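# Put phone on comic book and laptop on stand

## Task

Place the phone lying flat with all of it resting on the comic book, and set the closed laptop onto the laptop stand with its top face upward and one of its long edges resting against the stand's lips; at the end neither gripper may be in contact with the phone or the laptop.

## Robot and tools

Robot: two arms, left_arm and right_arm, each ending in a two-finger parallel gripper. Calibrated base poses in the scene frame: left_arm at (+0.031, +0.243, 0) m, quat_wxyz (+1.000, 0, 0, +0.014); right_arm at (-0.029, -0.309, 0) m, quat_wxyz (+1.000, 0, 0, +0.003). A camera stand is fixed behind the arms. Images come from cam_head_left and cam_head_right, both 896x504.

Frame: the scene frame has its origin at table-top height, halfway between the nominal bases; +x points out over the table, +z up, and left_arm sits on the +y side (arm names do not match image left/right). Result positions (metres) and end_effector_quat_wxyz are in this frame and may be off by a few centimetres, more at long reach. A gripper's fingers point along its own +z and separate along its y axis; end_effector_position is the spot between the pads, roughly 1 cm inside the tips.

execute_actions(actions, cameras): actions is a list of actions; each action is a list of 1 to 15 rows, one row per 1/30 s step, and a short action repeats its final row to fill 15 steps. Every row has 14 numbers in [-1, 1]: left dx, dy, dz, rx, ry, rz, opening, then right dx, dy, dz, rx, ry, rz, opening. The six pose numbers are offsets, along scene axes, from that arm's Hand target as it was when the action began; rows inside an action do not add up, but each new action or call starts from the new Hand target, so sending the same offset again moves further. Scale: 1.0 equals 0.6 m of travel or 180 degrees; rx, ry, rz form one rotation vector, turning about the Hand target's position. Opening is absolute: +1 fully open (0.094 m), -1 closed; a 0 there means half open, so resend the current opening to keep a gripper unchanged. Six zeros re-request the current Hand target. An empty actions list just reports state and images. cameras: list of names, [] for none, null/omitted/["all"] for all; an unknown name invalidates the call.

move(target, speed, blend, opening_speed, blocking, cameras): target is one 14-number row laid out as above, or a list of up to 15 such rows; every row is an offset from the Hand targets at the move's start, not from the previous row. Paths are straight lines, shortest rotation, finishing together, at least 0.5 s and capped at 10 s total. speed: m/s, 0.002 to 4.3 (default 0.25), one value or one per target; rotation limited to twice that in rad/s. blend: corner rounding radius in metres for lists (default 0). opening_speed: fingers' rate per second on the -1..1 scale, at least 0.2. blocking=false returns after about 0.5 s while the move keeps going. Paths ignore obstacles and the other arm; grippers lag and can overshoot speed, especially with a near-straight arm. Keep paths away from an arm's own base (go around it) or the shoulder posture may flip. The extra 'move:' line reports the ending (done, off_target, moving, held, fault) and limits; an arm not named is done, i.e. resting within 10 mm and 2 degrees. limits=paced means the commanded pose was clipped; limits=held means steps were withheld by a check, e.g. the clearance check. Neither done nor off_target tells you about contact.

wait(seconds 0 to 10): lets time pass holding commands; a running move continues. stop(): brakes a running move, needing more distance if fast. zoom_image(camera, region): closer look at cam_head_left or cam_head_right's latest image; region [x0, y0, x1, y1] pixels from top-left, at most 504 by 504. finished_scene(scene): ends the current scene, given its number; irreversible, so call only when the goal holds stably.

Controller behaviour: each step the commanded orientation is clipped to within 40 degrees of the measured one; Hand target in results is the post-clip command, and the next offsets count from it. Friction and weight can leave a gripper a few centimetres from its target without contact; another command (even zeros) re-requests it, or add the remaining gap as an offset. Very small moves may not start. A blocked arm keeps pushing; to release, command a target back past the gripper. With the wrist near the first joint's axis, small hand motions can swing the arm. Joint ranges (rad), base to gripper: waist -2.880..2.880, shoulder 0.000..3.142, elbow 0.000..3.019 (straight at 2.964), wrist pitch -1.693..1.571, wrist yaw -1.571..1.571, wrist roll -2.094..2.094. Joint torques include the arm's own weight, have per-unit offsets and noise, positive toward larger joint angle; numbers 3 and 4 wrap at ±28 N m. Joint velocities 'within noise' means the arm is still.

Gripping: grip_measured uses the opening scale; empty it can read up to about 2.7 mm wide; squeezing a hard part it reads up to ~3 mm narrower (or slightly wider) than the part. About 0.05 below the first-contact reading (more for small, round or soft items) the gripper is at full force, roughly 50 to 64 N per pad. Close slowly on fragile items. Release by commanding well above grip_measured. grip_effort_nm is motor effort (negative closing), not pad force, and keeps a residual at rest.

Heat: holding loads, stretched poses or pushing unreachable targets heat motors; a MOTOR HOT line appears at 85 °C, and at 100 °C that arm goes limp and drops for 30 to 60 s or more, possibly without warning.

Avoid: anything leaving the table or being left off it, drops from height, releasing moving items, fast impacts, hard presses against fixed or heavy things, and any contact or squeeze between the two arms or grippers (including closing on the other arm's fingers). Loose objects may occasionally get nudged by outside disturbances.

Each tool is called as name([rows], argument=value, ...), one row to a line, values as JSON.

## Session

execute_actions(actions=[])

Scene clock: 0.00 s.
left_arm: end_effector_position=(+0.4918, +0.7722, +0.2721) grip_measured=+1.000 grip_effort_nm=n/a end_effector_quat_wxyz=(+0.538, +0.343, +0.763, +0.102) | right_arm: end_effector_position=(+0.0818, -0.5453, +0.1553) grip_measured=+1.000 grip_effort_nm=n/a end_effector_quat_wxyz=(-0.017, +0.931, +0.365, +0.017)
Joint positions: left_arm=[1.048 1.958 1.826 -0.907 1.087 1.594 0.094] | right_arm=[-1.159 1.066 0.823 -1.361 -0.035 1.239 0.094]
Joint velocities: within noise
Joint torques (N m): no reading
Motor temperatures (°C): left_arm=[23 25 27 24 28 25 28] | right_arm=[27 30 27 25 24 24 25]
Heat: left arm: hottest wrist yaw 28 °C; right arm: hottest shoulder 30 °C.
Hand target: left_arm +0.4940, +0.7762, +0.2939; +0.539, +0.352, +0.755, +0.121 | right_arm +0.0850, -0.5526, +0.1636; -0.006, +0.931, +0.366, +0.017
Tool commands: left_gripper/opening=+1.0 right_gripper/opening=+1.0

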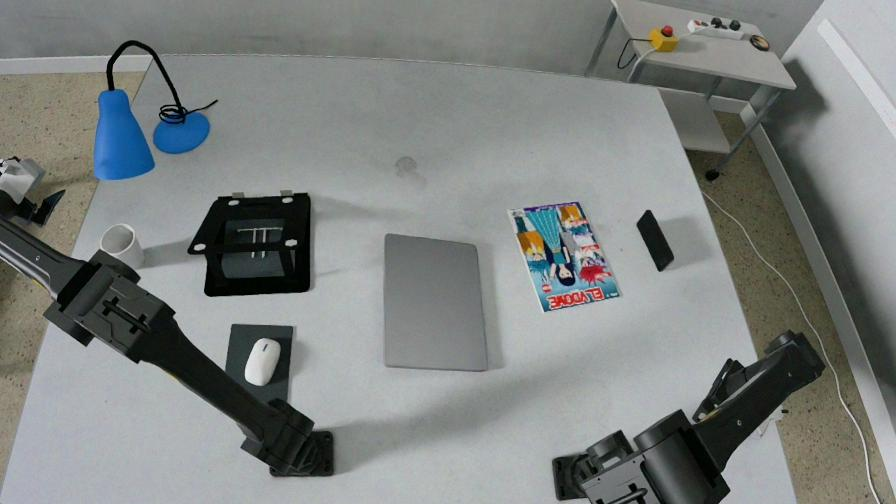

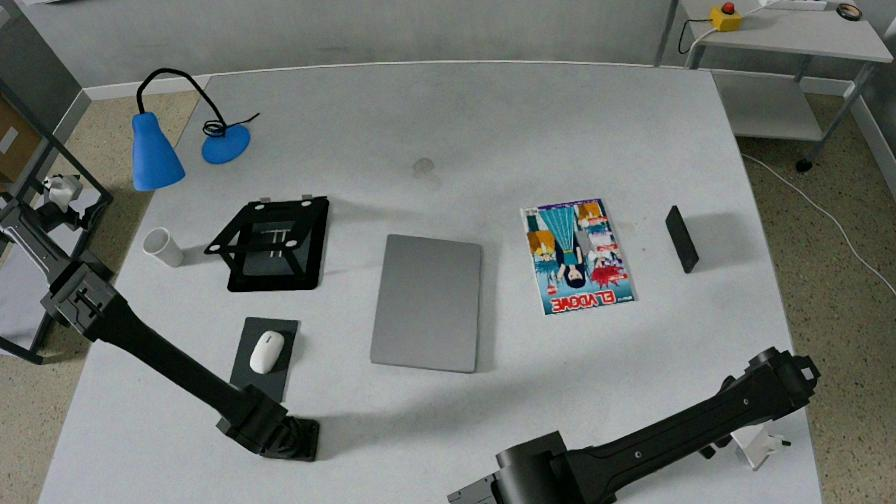

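zoom_image(camera="cam_head_left", region=[480, 160, 740, 340])

zoom_image(camera="cam_head_right", region=[500, 160, 760, 340])

zoom_image(camera="cam_head_left", region=[160, 160, 520, 400])

zoom_image(camera="cam_head_right", region=[160, 160, 520, 400])

Scaled by 1.938.

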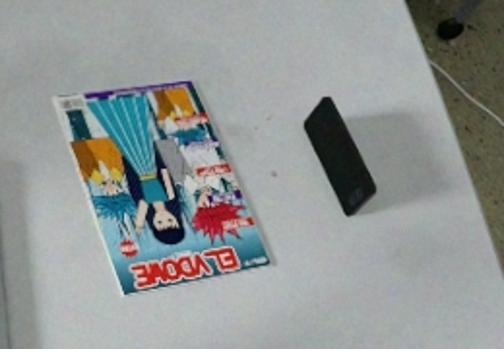

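Scaled by 1.938.

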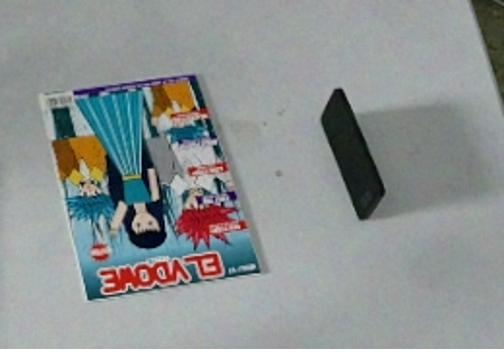

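Scaled by 1.400.

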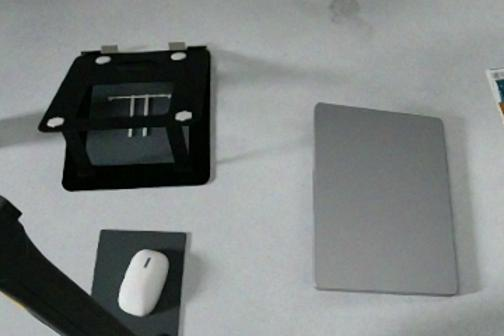

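Scaled by 1.400.

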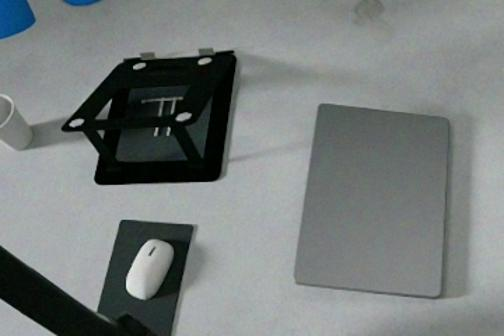

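zoom_image(camera="cam_head_left", region=[370, 320, 510, 400])

zoom_image(camera="cam_head_right", region=[200, 180, 340, 300])

zoom_image(camera="cam_head_left", region=[180, 180, 330, 310])

zoom_image(camera="cam_head_left", region=[0, 130, 200, 300])

zoom_image(camera="cam_head_right", region=[620, 180, 740, 300])

Scaled by 3.600.

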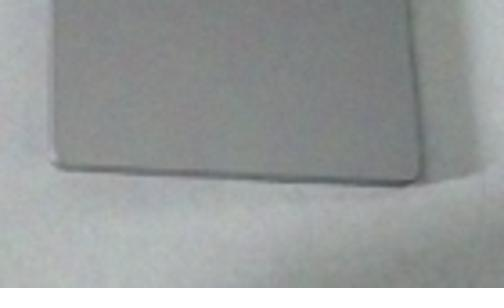

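Scaled by 3.600.

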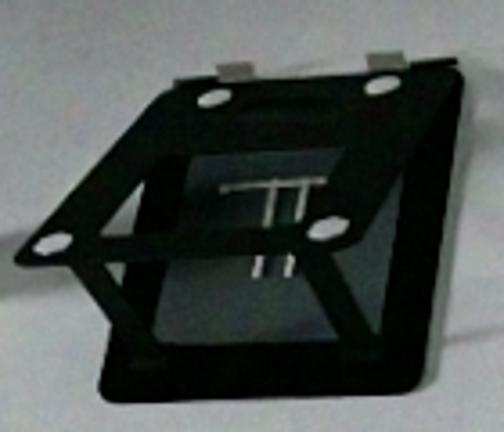

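Scaled by 3.360.

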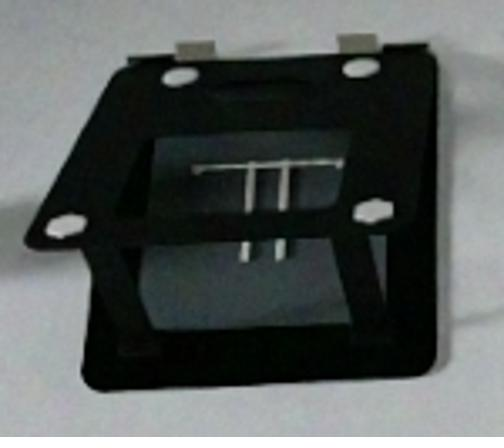

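Scaled by 2.520.

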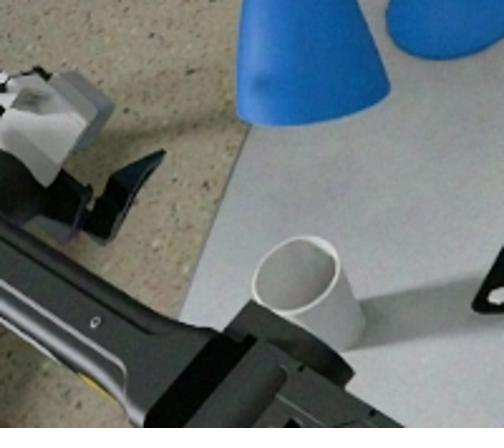

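Scaled by 4.200.

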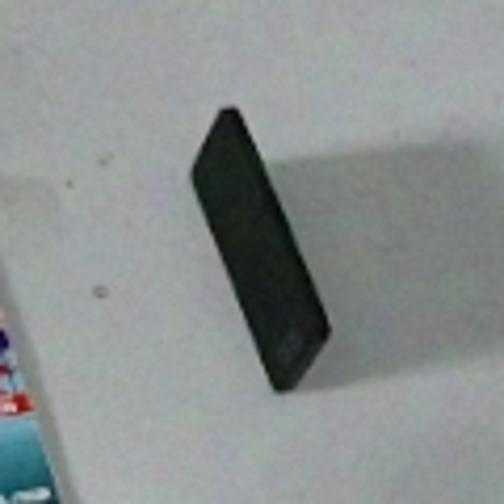

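move(target=[0,0,0,0,0,0,1,0.718,-0.051,0.08,0,0,-0.185,1])

zoom_image(camera="cam_head_left", region=[500, 150, 780, 350])

zoom_image(camera="cam_head_right", region=[500, 150, 780, 350])

Scene clock: 55.93 s.
left_arm: end_effector_position=(+0.4918, +0.7722, +0.2721) grip_measured=+1.000 grip_effort_nm=0.022 end_effector_quat_wxyz=(+0.538, +0.343, +0.763, +0.102) | right_arm: end_effector_position=(+0.4993, -0.5789, +0.2052) grip_measured=+1.000 grip_effort_nm=-0.007 end_effector_quat_wxyz=(-0.051, +0.960, +0.273, +0.048)
Joint positions: left_arm=[1.048 1.958 1.826 -0.907 1.087 1.594 0.094] | right_arm=[-0.518 1.91 1.875 -1.541 -0.14 2.075 0.094]
Joint velocities: within noise
Joint torques (N m): left_arm=[-1.67 -22.83 13.85 1.17 0.53 -0.03] | right_arm=[0.97 -19.9 12.74 -0.31 -0.07 0.23]
Motor temperatures (°C): left_arm=[23 31 32 24 28 24 27] | right_arm=[27 31 36 25 24 24 25]
Heat: left arm: hottest elbow 32 °C; right arm: hottest elbow 36 °C.
Hand target: left_arm +0.4940, +0.7762, +0.2939; +0.539, +0.352, +0.755, +0.121 | right_arm +0.5158, -0.5833, +0.2114; -0.001, +0.996, +0.084, +0.018
Off the commanded pose: left_arm 0.022 m, 3 deg | right_arm 0.018 m, 23 deg.
joint sent to its limit (right arm) — joint 6 (wrist roll), upper limit. The joint targets are off in orientation, not in position.
move: off_target (left_arm, right_arm)

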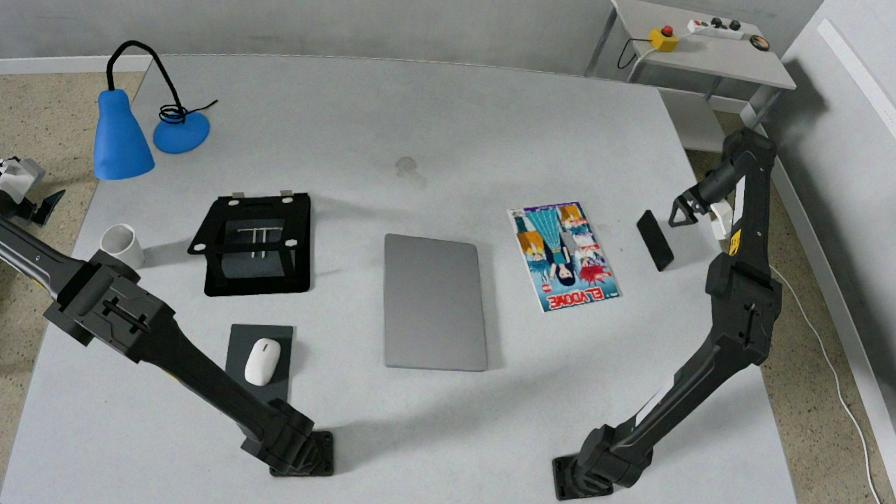

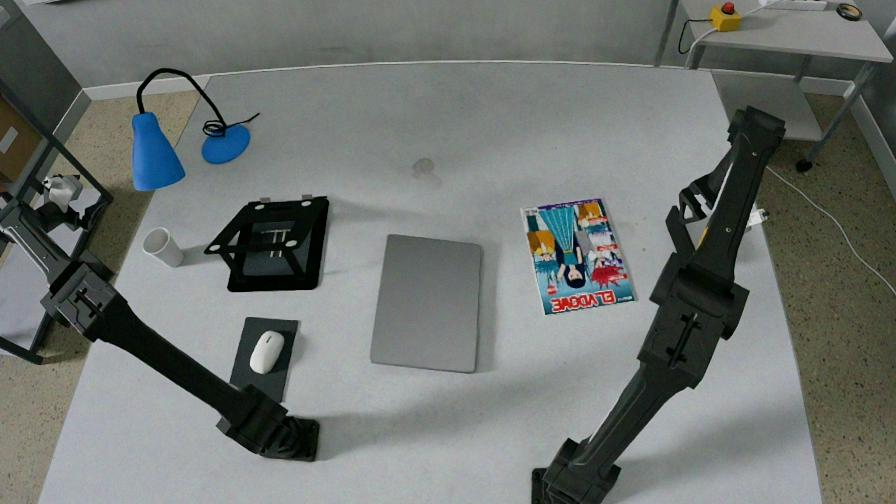

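Scaled by 1.800.

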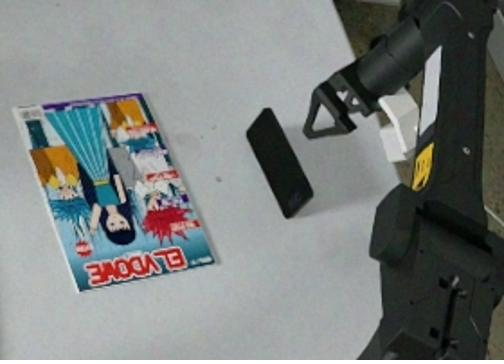

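Scaled by 1.800.

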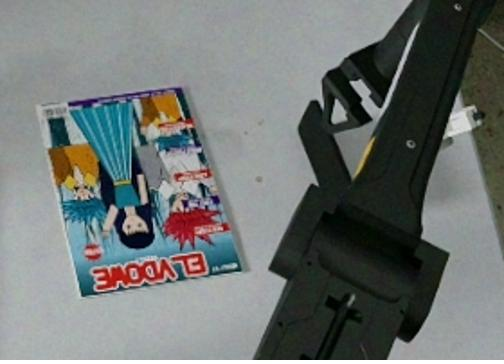

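move([
  [0,0,0,0,0,0,1,-0.05,0,0.02,0,0,0.5,1],
  [0,0,0,0,0,0,1,0,0,0,0,0,1,1],
])

zoom_image(camera="cam_head_left", region=[600, 150, 780, 290])

zoom_image(camera="cam_head_right", region=[600, 150, 780, 290])

Scene clock: 70.10 s.
left_arm: end_effector_position=(+0.4918, +0.7722, +0.2721) grip_measured=+1.000 grip_effort_nm=0.022 end_effector_quat_wxyz=(+0.538, +0.343, +0.763, +0.102) | right_arm: end_effector_position=(+0.4980, -0.5820, +0.2070) grip_measured=+1.000 grip_effort_nm=-0.017 end_effector_quat_wxyz=(-0.026, -0.074, +0.997, +0.004)
Joint positions: left_arm=[1.048 1.958 1.826 -0.907 1.087 1.594 0.094] | right_arm=[-0.476 1.944 1.934 -1.609 0.02 -0.618 0.094]
Joint velocities: within noise
Joint torques (N m): left_arm=[-1.26 -23.77 13.68 1.21 0.53 -0.02] | right_arm=[1.38 -20.19 12.78 -0.32 0.01 0.09]
Motor temperatures (°C): left_arm=[23 32 32 24 28 24 27] | right_arm=[27 32 36 25 24 24 25]
Heat: left arm: hottest shoulder 32 °C; right arm: hottest elbow 36 °C.
Hand target: left_arm +0.4940, +0.7762, +0.2939; +0.539, +0.352, +0.755, +0.121 | right_arm +0.5159, -0.5833, +0.2115; -0.018, -0.083, +0.996, -0.001
Off the commanded pose: left_arm 0.022 m, 3 deg | right_arm 0.018 m, 2 deg.
move: off_target (left_arm, right_arm)

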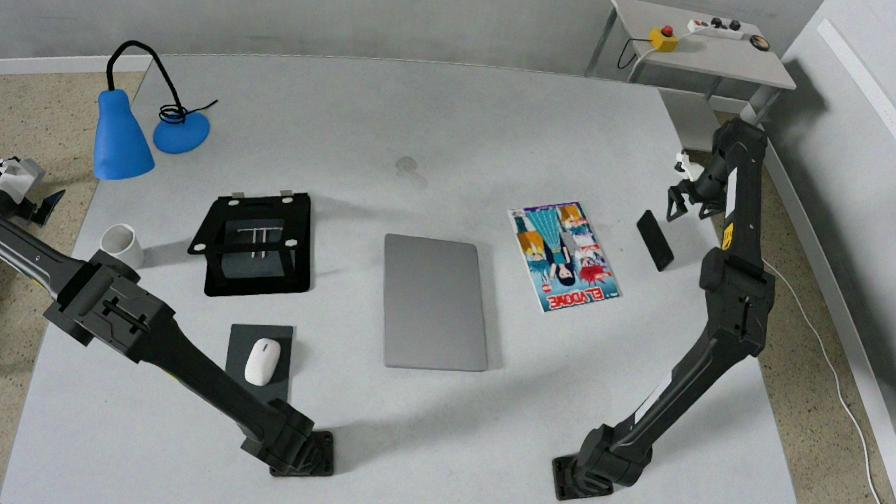

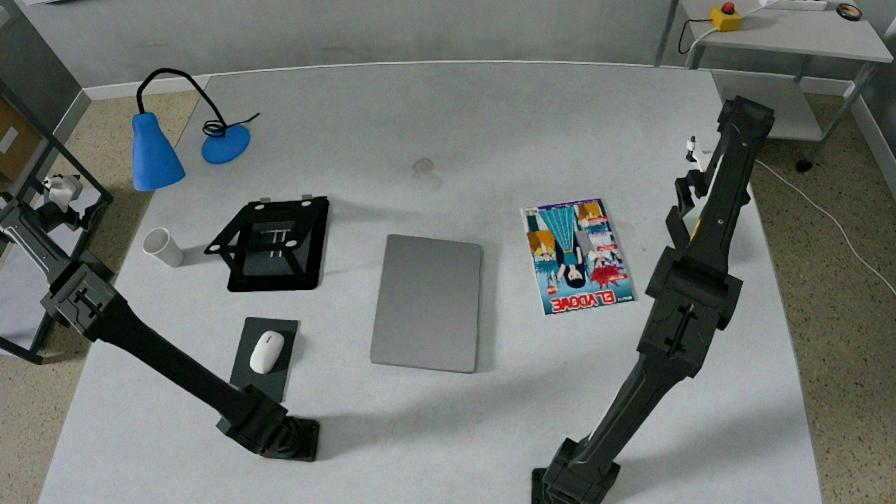

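Scaled by 2.800.

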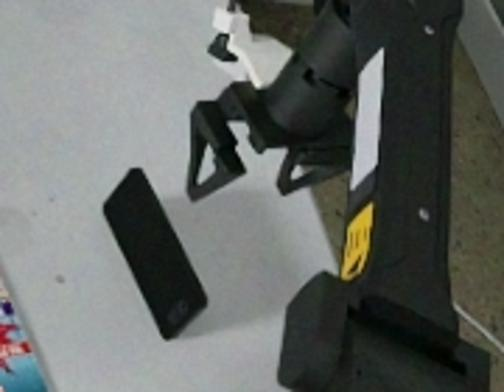

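Scaled by 2.800.

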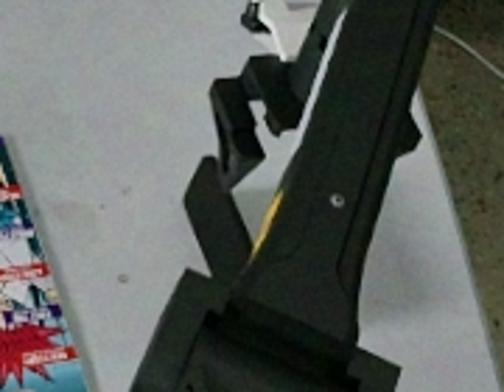

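move(target=[0,0,0,0,0,0,1,0.04,0,-0.153,0,0,0,1])

zoom_image(camera="cam_head_left", region=[600, 170, 740, 290])

zoom_image(camera="cam_head_right", region=[600, 170, 740, 290])

Scene clock: 75.27 s.
left_arm: end_effector_position=(+0.4918, +0.7722, +0.2721) grip_measured=+1.000 grip_effort_nm=0.022 end_effector_quat_wxyz=(+0.538, +0.343, +0.763, +0.102) | right_arm: end_effector_position=(+0.5342, -0.5875, +0.1291) grip_measured=+1.000 grip_effort_nm=-0.022 end_effector_quat_wxyz=(-0.016, -0.082, +0.996, -0.002)
Joint positions: left_arm=[1.048 1.958 1.826 -0.907 1.087 1.594 0.094] | right_arm=[-0.458 2.05 1.897 -1.443 0.02 -0.617 0.094]
Joint velocities: within noise
Joint torques (N m): left_arm=[-1.32 -22.71 13.64 1.14 0.49 -0.03] | right_arm=[1.32 -22.42 8.36 0.42 0 0.21]
Motor temperatures (°C): left_arm=[23 32 33 24 28 24 27] | right_arm=[27 32 38 25 24 23 25]
Heat: left arm: hottest elbow 33 °C; right arm: hottest elbow 38 °C.
Hand target: left_arm +0.4940, +0.7762, +0.2939; +0.539, +0.352, +0.755, +0.121 | right_arm +0.5399, -0.5833, +0.1198; -0.018, -0.083, +0.996, -0.001
Off the commanded pose: left_arm 0.022 m, 3 deg | right_arm 0.012 m, 0 deg.
move: off_target (left_arm, right_arm)

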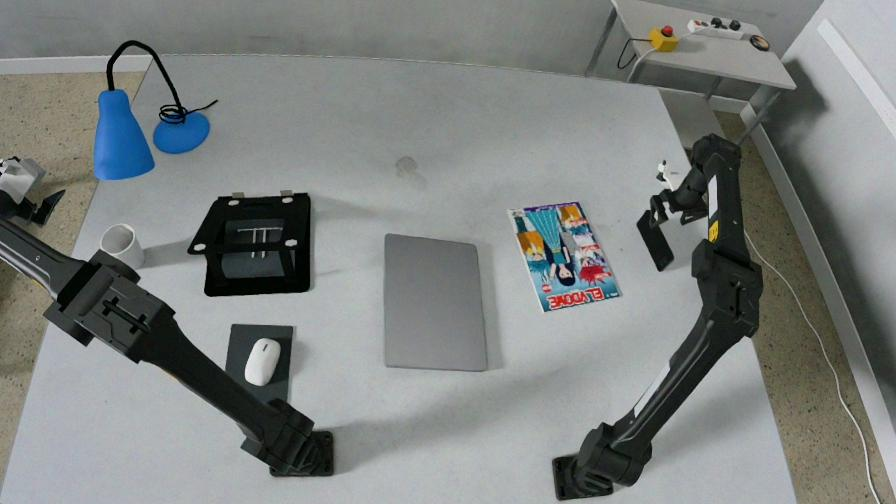

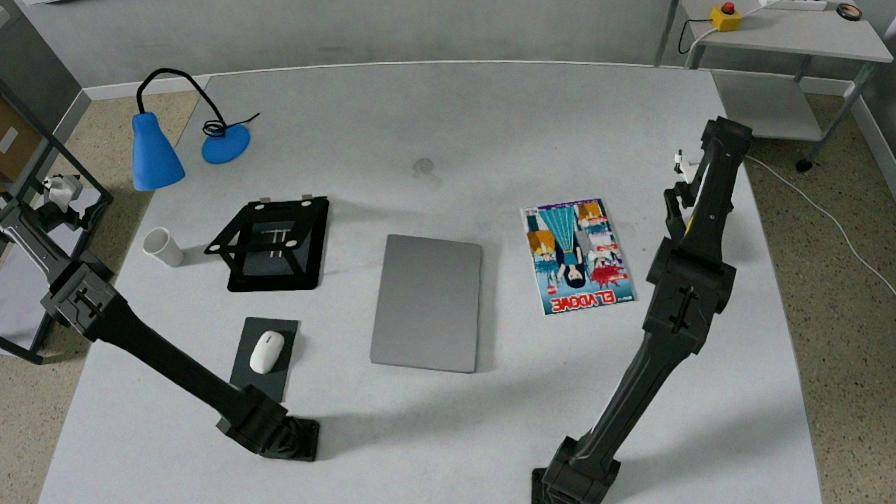

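Scaled by 3.600.

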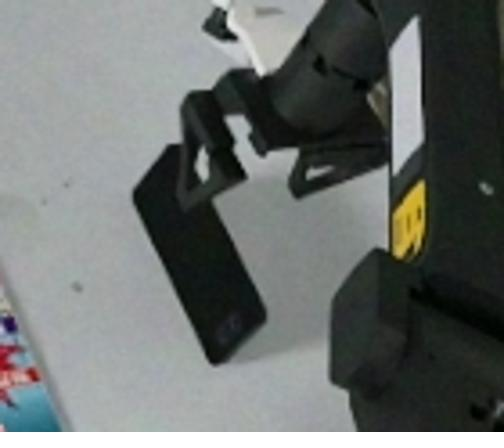

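Scaled by 3.600.

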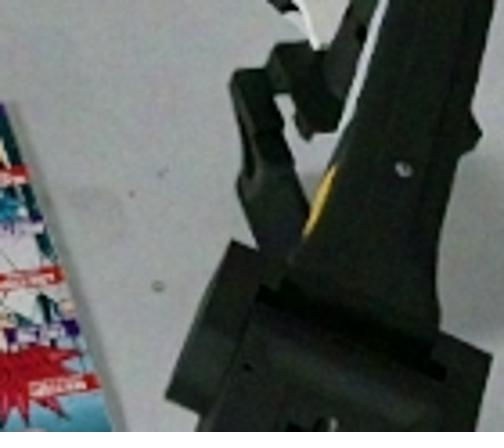

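move([
  [0,0,0,0,0,0,1,0.003,-0.018,0,0,0,0,1],
  [0,0,0,0,0,0,1,0.003,-0.018,-0.13,0,0,0,1],
], speed=0.12)

zoom_image(camera="cam_head_left", region=[600, 170, 740, 290])

zoom_image(camera="cam_head_right", region=[600, 170, 740, 290])

Scene clock: 84.40 s.
left_arm: end_effector_position=(+0.4918, +0.7722, +0.2721) grip_measured=+1.000 grip_effort_nm=0.022 end_effector_quat_wxyz=(+0.538, +0.343, +0.763, +0.102) | right_arm: end_effector_position=(+0.5437, -0.5922, +0.0585) grip_measured=+1.000 grip_effort_nm=-0.017 end_effector_quat_wxyz=(-0.010, -0.082, +0.997, -0.006)
Joint positions: left_arm=[1.048 1.958 1.826 -0.907 1.087 1.594 0.094] | right_arm=[-0.458 2.116 1.817 -1.282 0.02 -0.617 0.094]
Joint velocities: within noise
Joint torques (N m): left_arm=[-1.26 -23.65 14.02 1.17 0.53 -0.03] | right_arm=[0.26 -23.59 7.38 0.44 0.01 0.09]
Motor temperatures (°C): left_arm=[23 32 33 24 28 24 27] | right_arm=[27 33 37 25 24 23 25]
Heat: left arm: hottest elbow 33 °C; right arm: hottest elbow 37 °C.
Hand target: left_arm +0.4940, +0.7762, +0.2939; +0.539, +0.352, +0.755, +0.121 | right_arm +0.5416, -0.5941, +0.0416; -0.018, -0.083, +0.996, -0.001
Off the commanded pose: left_arm 0.022 m, 3 deg | right_arm 0.017 m, 1 deg.
move: off_target (left_arm, right_arm)

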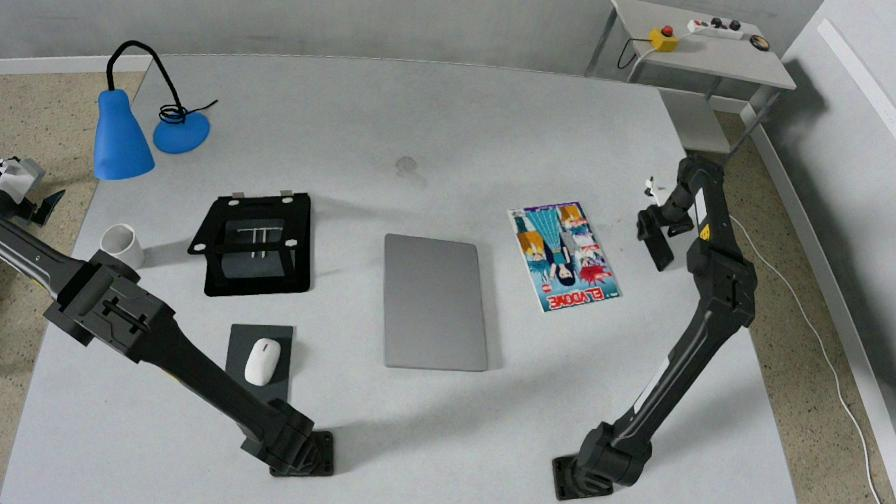

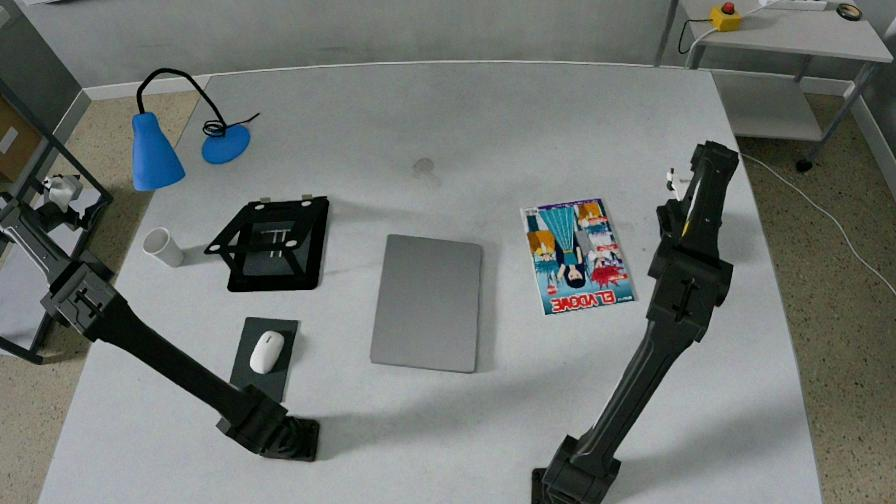

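Scaled by 3.600.

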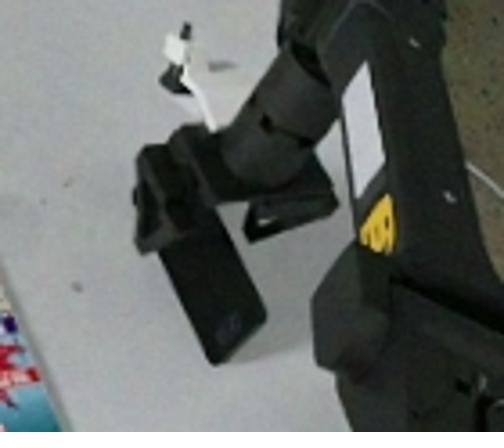

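Scaled by 3.600.

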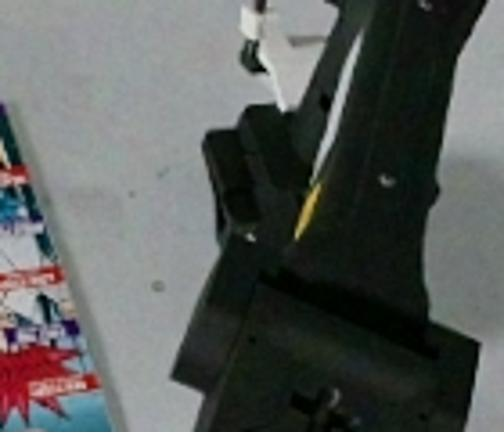

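move(target=[0,0,0,0,0,0,1,0,0,0,0,0,0,-0.98], opening_speed=0.7)

zoom_image(camera="cam_head_left", region=[600, 170, 740, 290])

Scene clock: 91.60 s.
left_arm: end_effector_position=(+0.4918, +0.7722, +0.2721) grip_measured=+1.000 grip_effort_nm=0.022 end_effector_quat_wxyz=(+0.538, +0.343, +0.763, +0.102) | right_arm: end_effector_position=(+0.5438, -0.5924, +0.0585) grip_measured=-0.841 grip_effort_nm=-1.018 end_effector_quat_wxyz=(-0.010, -0.082, +0.997, -0.006)
Joint positions: left_arm=[1.048 1.958 1.826 -0.907 1.087 1.594 0.094] | right_arm=[-0.458 2.116 1.817 -1.282 0.021 -0.618 0.007]
Joint velocities: within noise
Joint torques (N m): left_arm=[-2.02 -23.36 13.89 1.02 0.54 -0.05] | right_arm=[0.26 -23.12 7.45 0.4 -0.02 0.11]
Motor temperatures (°C): left_arm=[23 33 33 24 28 24 27] | right_arm=[27 33 36 25 24 23 25]
Heat: left arm: hottest shoulder 33 °C; right arm: hottest elbow 36 °C.
Hand target: left_arm +0.4940, +0.7762, +0.2939; +0.539, +0.352, +0.755, +0.121 | right_arm +0.5415, -0.5941, +0.0416; -0.018, -0.083, +0.996, -0.001
Off the commanded pose: left_arm 0.022 m, 3 deg | right_arm 0.017 m, 1 deg.
move: off_target (left_arm, right_arm)

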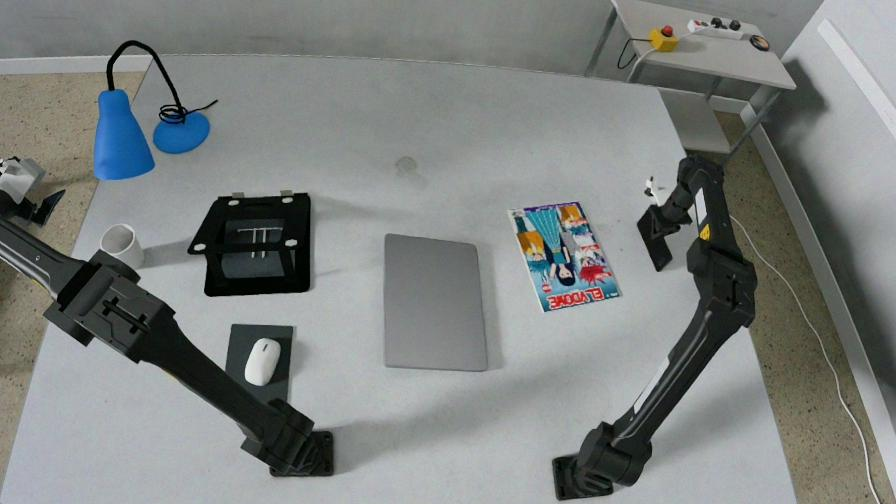

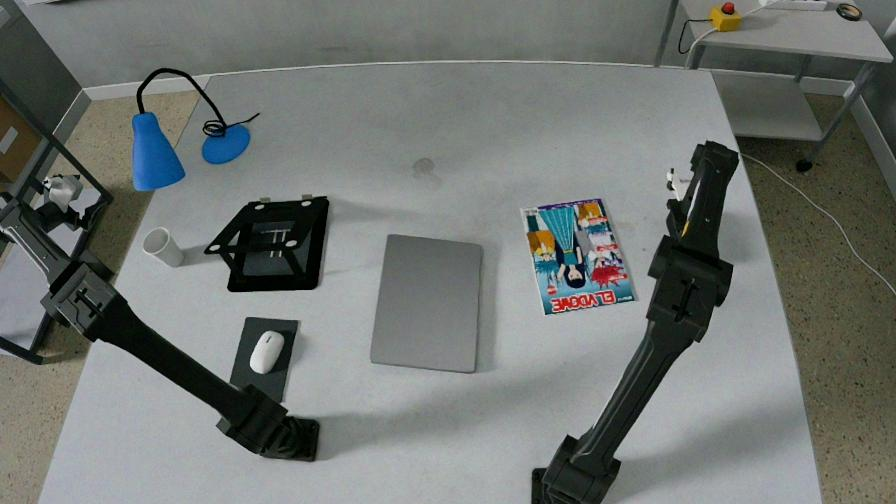

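Scaled by 3.600.

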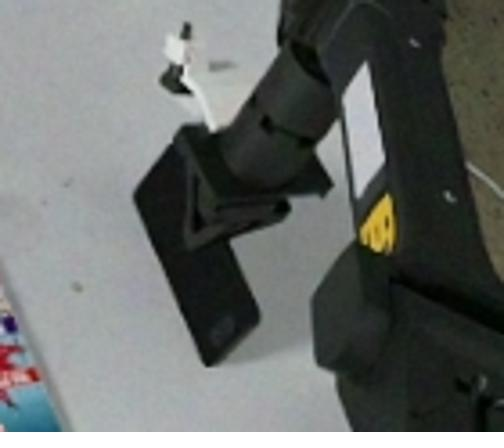

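move([
  [0,0,0,0,0,0,1,0,0,0.18,0,0,0,-0.98],
  [0,0,0,0,0,0,1,-0.03,0.345,0.18,0.356,0.061,0,-0.98],
], blend=[0.03,0])

zoom_image(camera="cam_head_left", region=[480, 130, 700, 350])

zoom_image(camera="cam_head_right", region=[480, 130, 700, 350])

Scene clock: 104.50 s.
left_arm: end_effector_position=(+0.4918, +0.7722, +0.2721) grip_measured=+1.000 grip_effort_nm=0.027 end_effector_quat_wxyz=(+0.538, +0.343, +0.763, +0.102) | right_arm: end_effector_position=(+0.5267, -0.3947, +0.1294) grip_measured=-0.842 grip_effort_nm=-1.033 end_effector_quat_wxyz=(+0.039, -0.013, +0.880, +0.472)
Joint positions: left_arm=[1.048 1.958 1.826 -0.907 1.087 1.594 0.094] | right_arm=[-0.404 2.087 1.725 -1.667 -0.91 -0.654 0.007]
Joint velocities: within noise
Joint torques (N m): left_arm=[-1.26 -23.77 13.79 1.2 0.54 -0.02] | right_arm=[1.26 -26.7 6.48 -1.06 -0.73 0.05]
Motor temperatures (°C): left_arm=[23 33 34 24 28 24 27] | right_arm=[27 35 36 25 24 23 26]
Heat: left arm: hottest elbow 34 °C; right arm: hottest elbow 36 °C.
Hand target: left_arm +0.4940, +0.7762, +0.2939; +0.539, +0.352, +0.755, +0.121 | right_arm +0.5235, -0.3872, +0.1496; -0.061, -0.080, +0.839, +0.534
Off the commanded pose: left_arm 0.022 m, 3 deg | right_arm 0.022 m, 16 deg.
joint sent to its limit (right arm) — joint 4 (wrist pitch), lower limit. The joint targets are off in orientation, not in position.
move: off_target (left_arm, right_arm)

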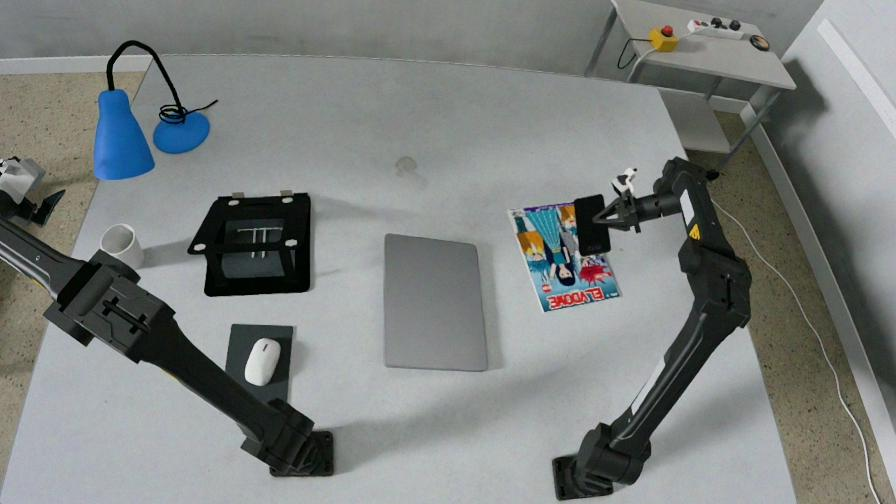

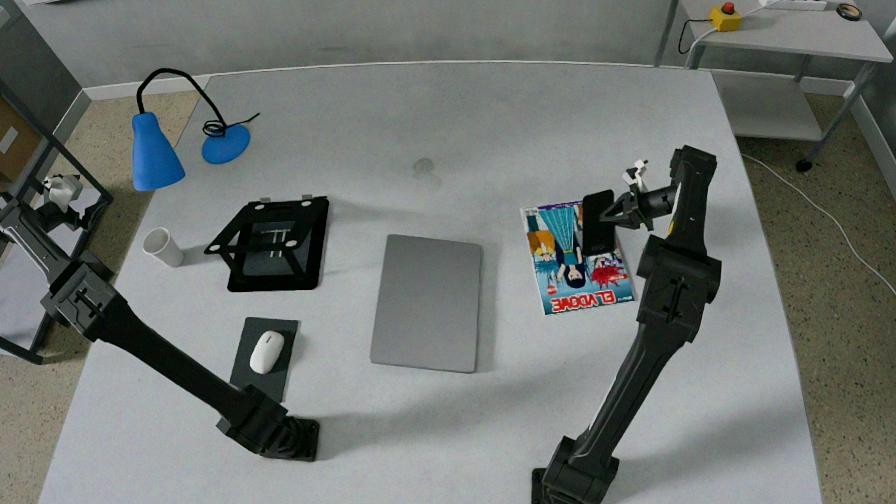

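Scaled by 2.291.

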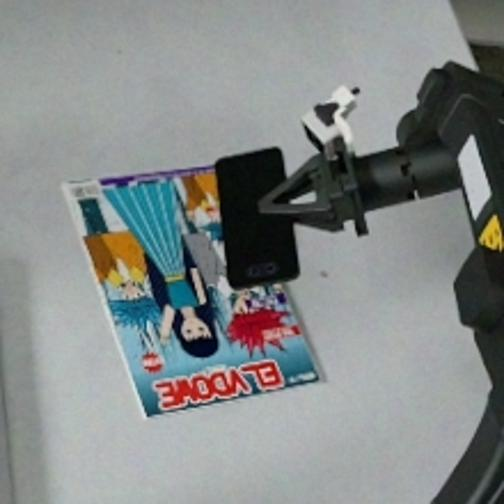

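Scaled by 2.291.

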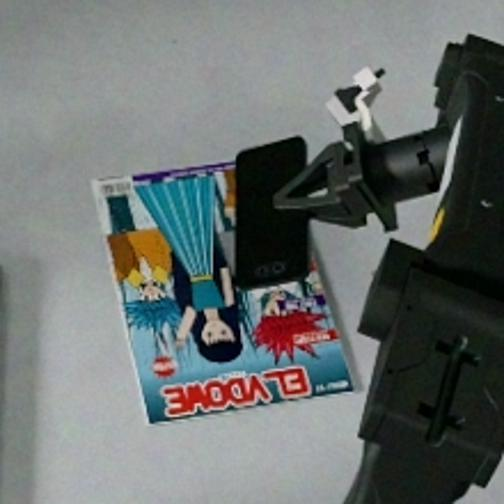

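move(target=[0,0,0,0,0,0,1,-0.01,0.017,-0.16,0,0,0,-0.98], speed=0.15)

zoom_image(camera="cam_head_left", region=[480, 170, 660, 330])

zoom_image(camera="cam_head_right", region=[480, 170, 660, 330])

Scene clock: 109.17 s.
left_arm: end_effector_position=(+0.4918, +0.7722, +0.2721) grip_measured=+1.000 grip_effort_nm=0.022 end_effector_quat_wxyz=(+0.538, +0.343, +0.763, +0.102) | right_arm: end_effector_position=(+0.5186, -0.3844, +0.0572) grip_measured=-0.842 grip_effort_nm=-1.043 end_effector_quat_wxyz=(+0.005, -0.048, +0.871, +0.490)
Joint positions: left_arm=[1.048 1.958 1.826 -0.907 1.087 1.594 0.094] | right_arm=[-0.388 2.216 1.716 -1.667 -0.89 -0.783 0.007]
Joint velocities: within noise
Joint torques (N m): left_arm=[-1.38 -23.82 13.89 1.28 0.48 -0.04] | right_arm=[1.32 -23 6.48 -1.24 -0.52 0.01]
Motor temperatures (°C): left_arm=[23 33 34 24 28 24 27] | right_arm=[27 36 36 25 24 23 26]
Heat: left arm: hottest elbow 34 °C; right arm: hottest shoulder 36 °C.
Hand target: left_arm +0.4940, +0.7762, +0.2939; +0.539, +0.352, +0.755, +0.121 | right_arm +0.5176, -0.3770, +0.0536; -0.061, -0.080, +0.839, +0.534
Off the commanded pose: left_arm 0.022 m, 3 deg | right_arm 0.008 m, 11 deg.
joint sent to its limit (right arm) — joint 4 (wrist pitch), lower limit. The joint targets are off in orientation, not in position.
move: off_target (left_arm, right_arm)

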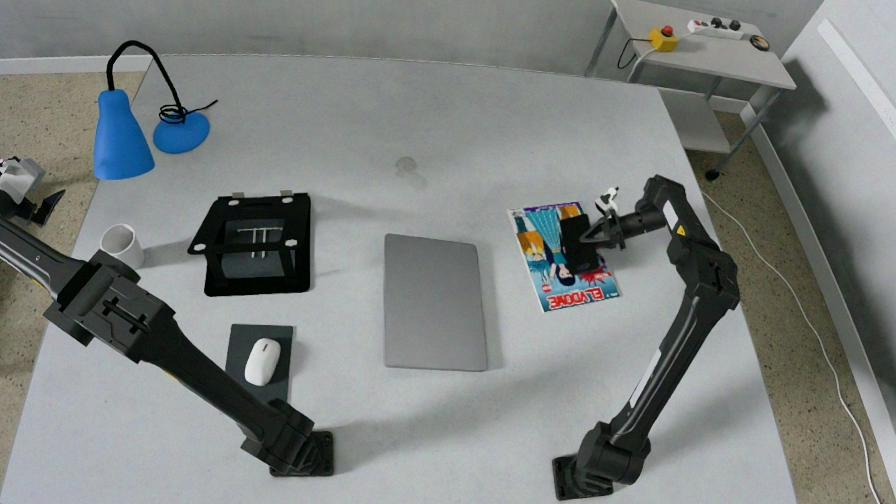

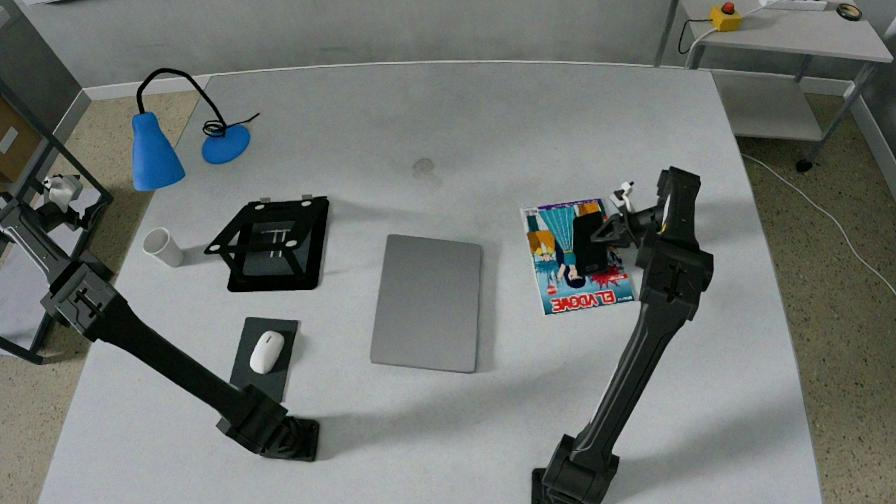

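Scaled by 2.800.

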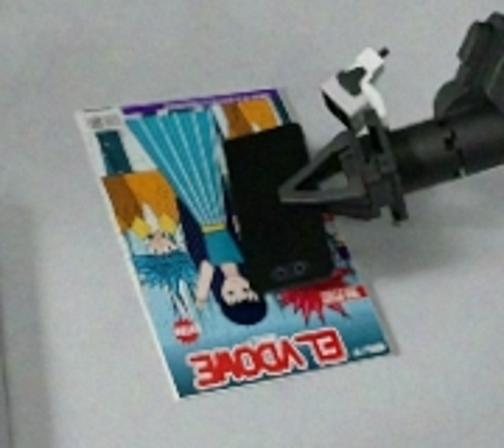

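Scaled by 2.800.

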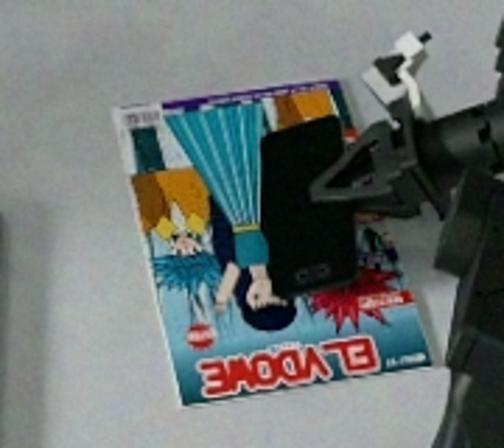

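move([
  [0,0,0,0,0,0,1,-0.01,0.033,0,0,0,0,-0.98],
  [0,0,0,0,0,0,1,-0.01,0.033,-0.042,0,0,0,-0.98],
], speed=0.08)

zoom_image(camera="cam_head_left", region=[480, 170, 660, 330])

zoom_image(camera="cam_head_right", region=[480, 170, 660, 330])

Scene clock: 113.77 s.
left_arm: end_effector_position=(+0.4918, +0.7722, +0.2721) grip_measured=+1.000 grip_effort_nm=0.022 end_effector_quat_wxyz=(+0.538, +0.343, +0.763, +0.102) | right_arm: end_effector_position=(+0.5122, -0.3636, +0.0385) grip_measured=-0.842 grip_effort_nm=-1.038 end_effector_quat_wxyz=(-0.015, -0.056, +0.861, +0.505)
Joint positions: left_arm=[1.048 1.958 1.826 -0.907 1.087 1.594 0.094] | right_arm=[-0.358 2.249 1.696 -1.675 -0.904 -0.81 0.007]
Joint velocities: within noise
Joint torques (N m): left_arm=[-1.2 -23 13.74 1.32 0.51 -0.07] | right_arm=[1.38 -22.77 6.45 -1.07 -0.37 -0.03]
Motor temperatures (°C): left_arm=[23 33 34 24 28 24 27] | right_arm=[27 36 36 25 24 23 26]
Heat: left arm: hottest elbow 34 °C; right arm: hottest shoulder 36 °C.
Hand target: left_arm +0.4940, +0.7762, +0.2939; +0.539, +0.352, +0.755, +0.121 | right_arm +0.5115, -0.3570, +0.0284; -0.061, -0.080, +0.839, +0.534
Off the commanded pose: left_arm 0.022 m, 3 deg | right_arm 0.012 m, 7 deg.
joint sent to its limit (right arm) — joint 4 (wrist pitch), lower limit. The joint targets are off in orientation, not in position.
move: off_target (left_arm, right_arm)

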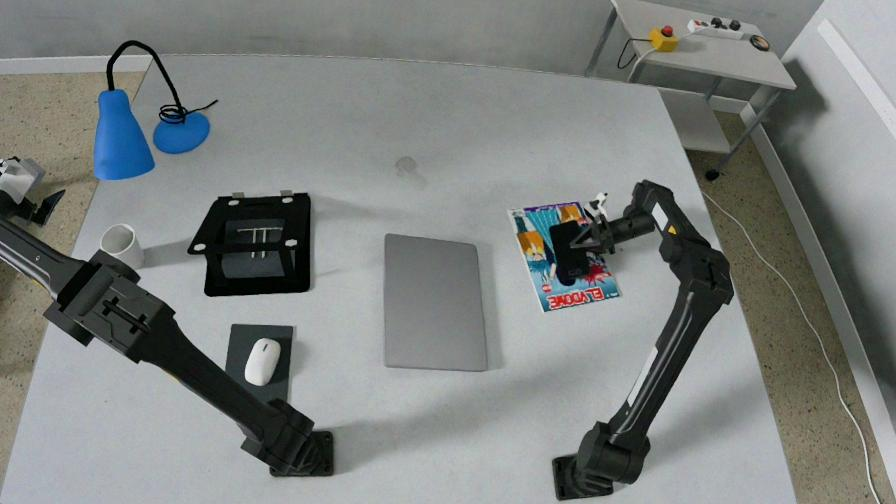

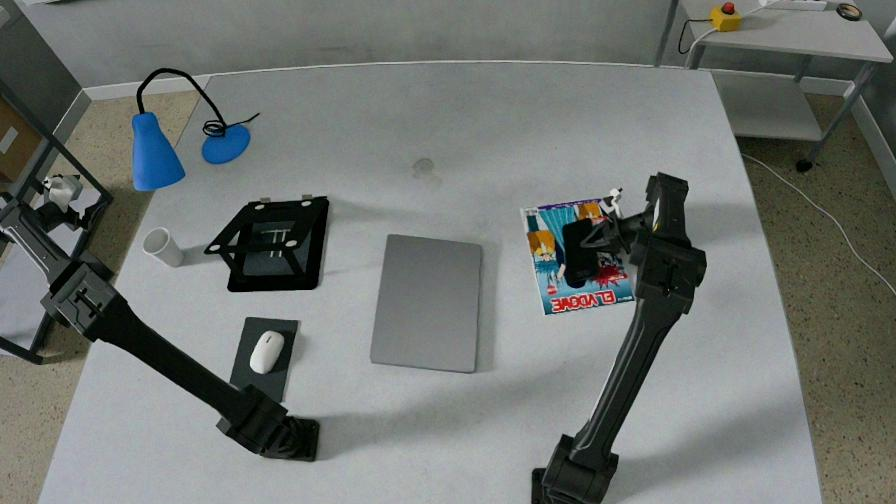

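Scaled by 2.800.

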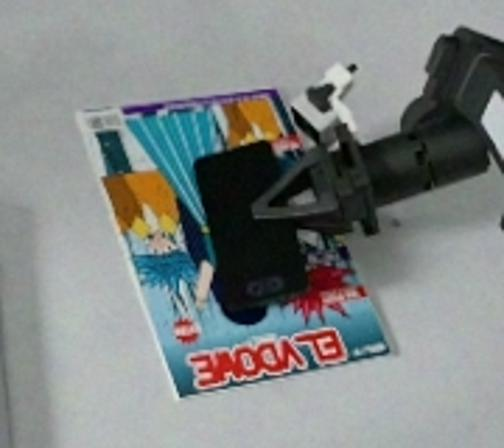

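Scaled by 2.800.

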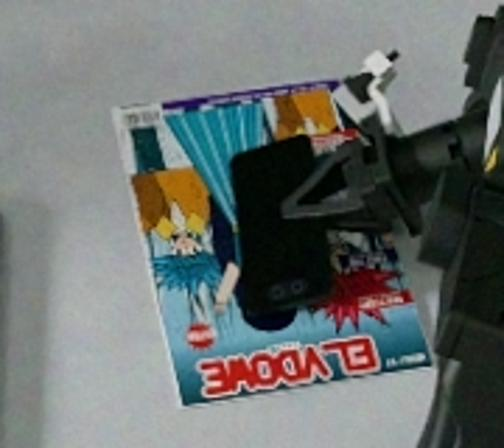

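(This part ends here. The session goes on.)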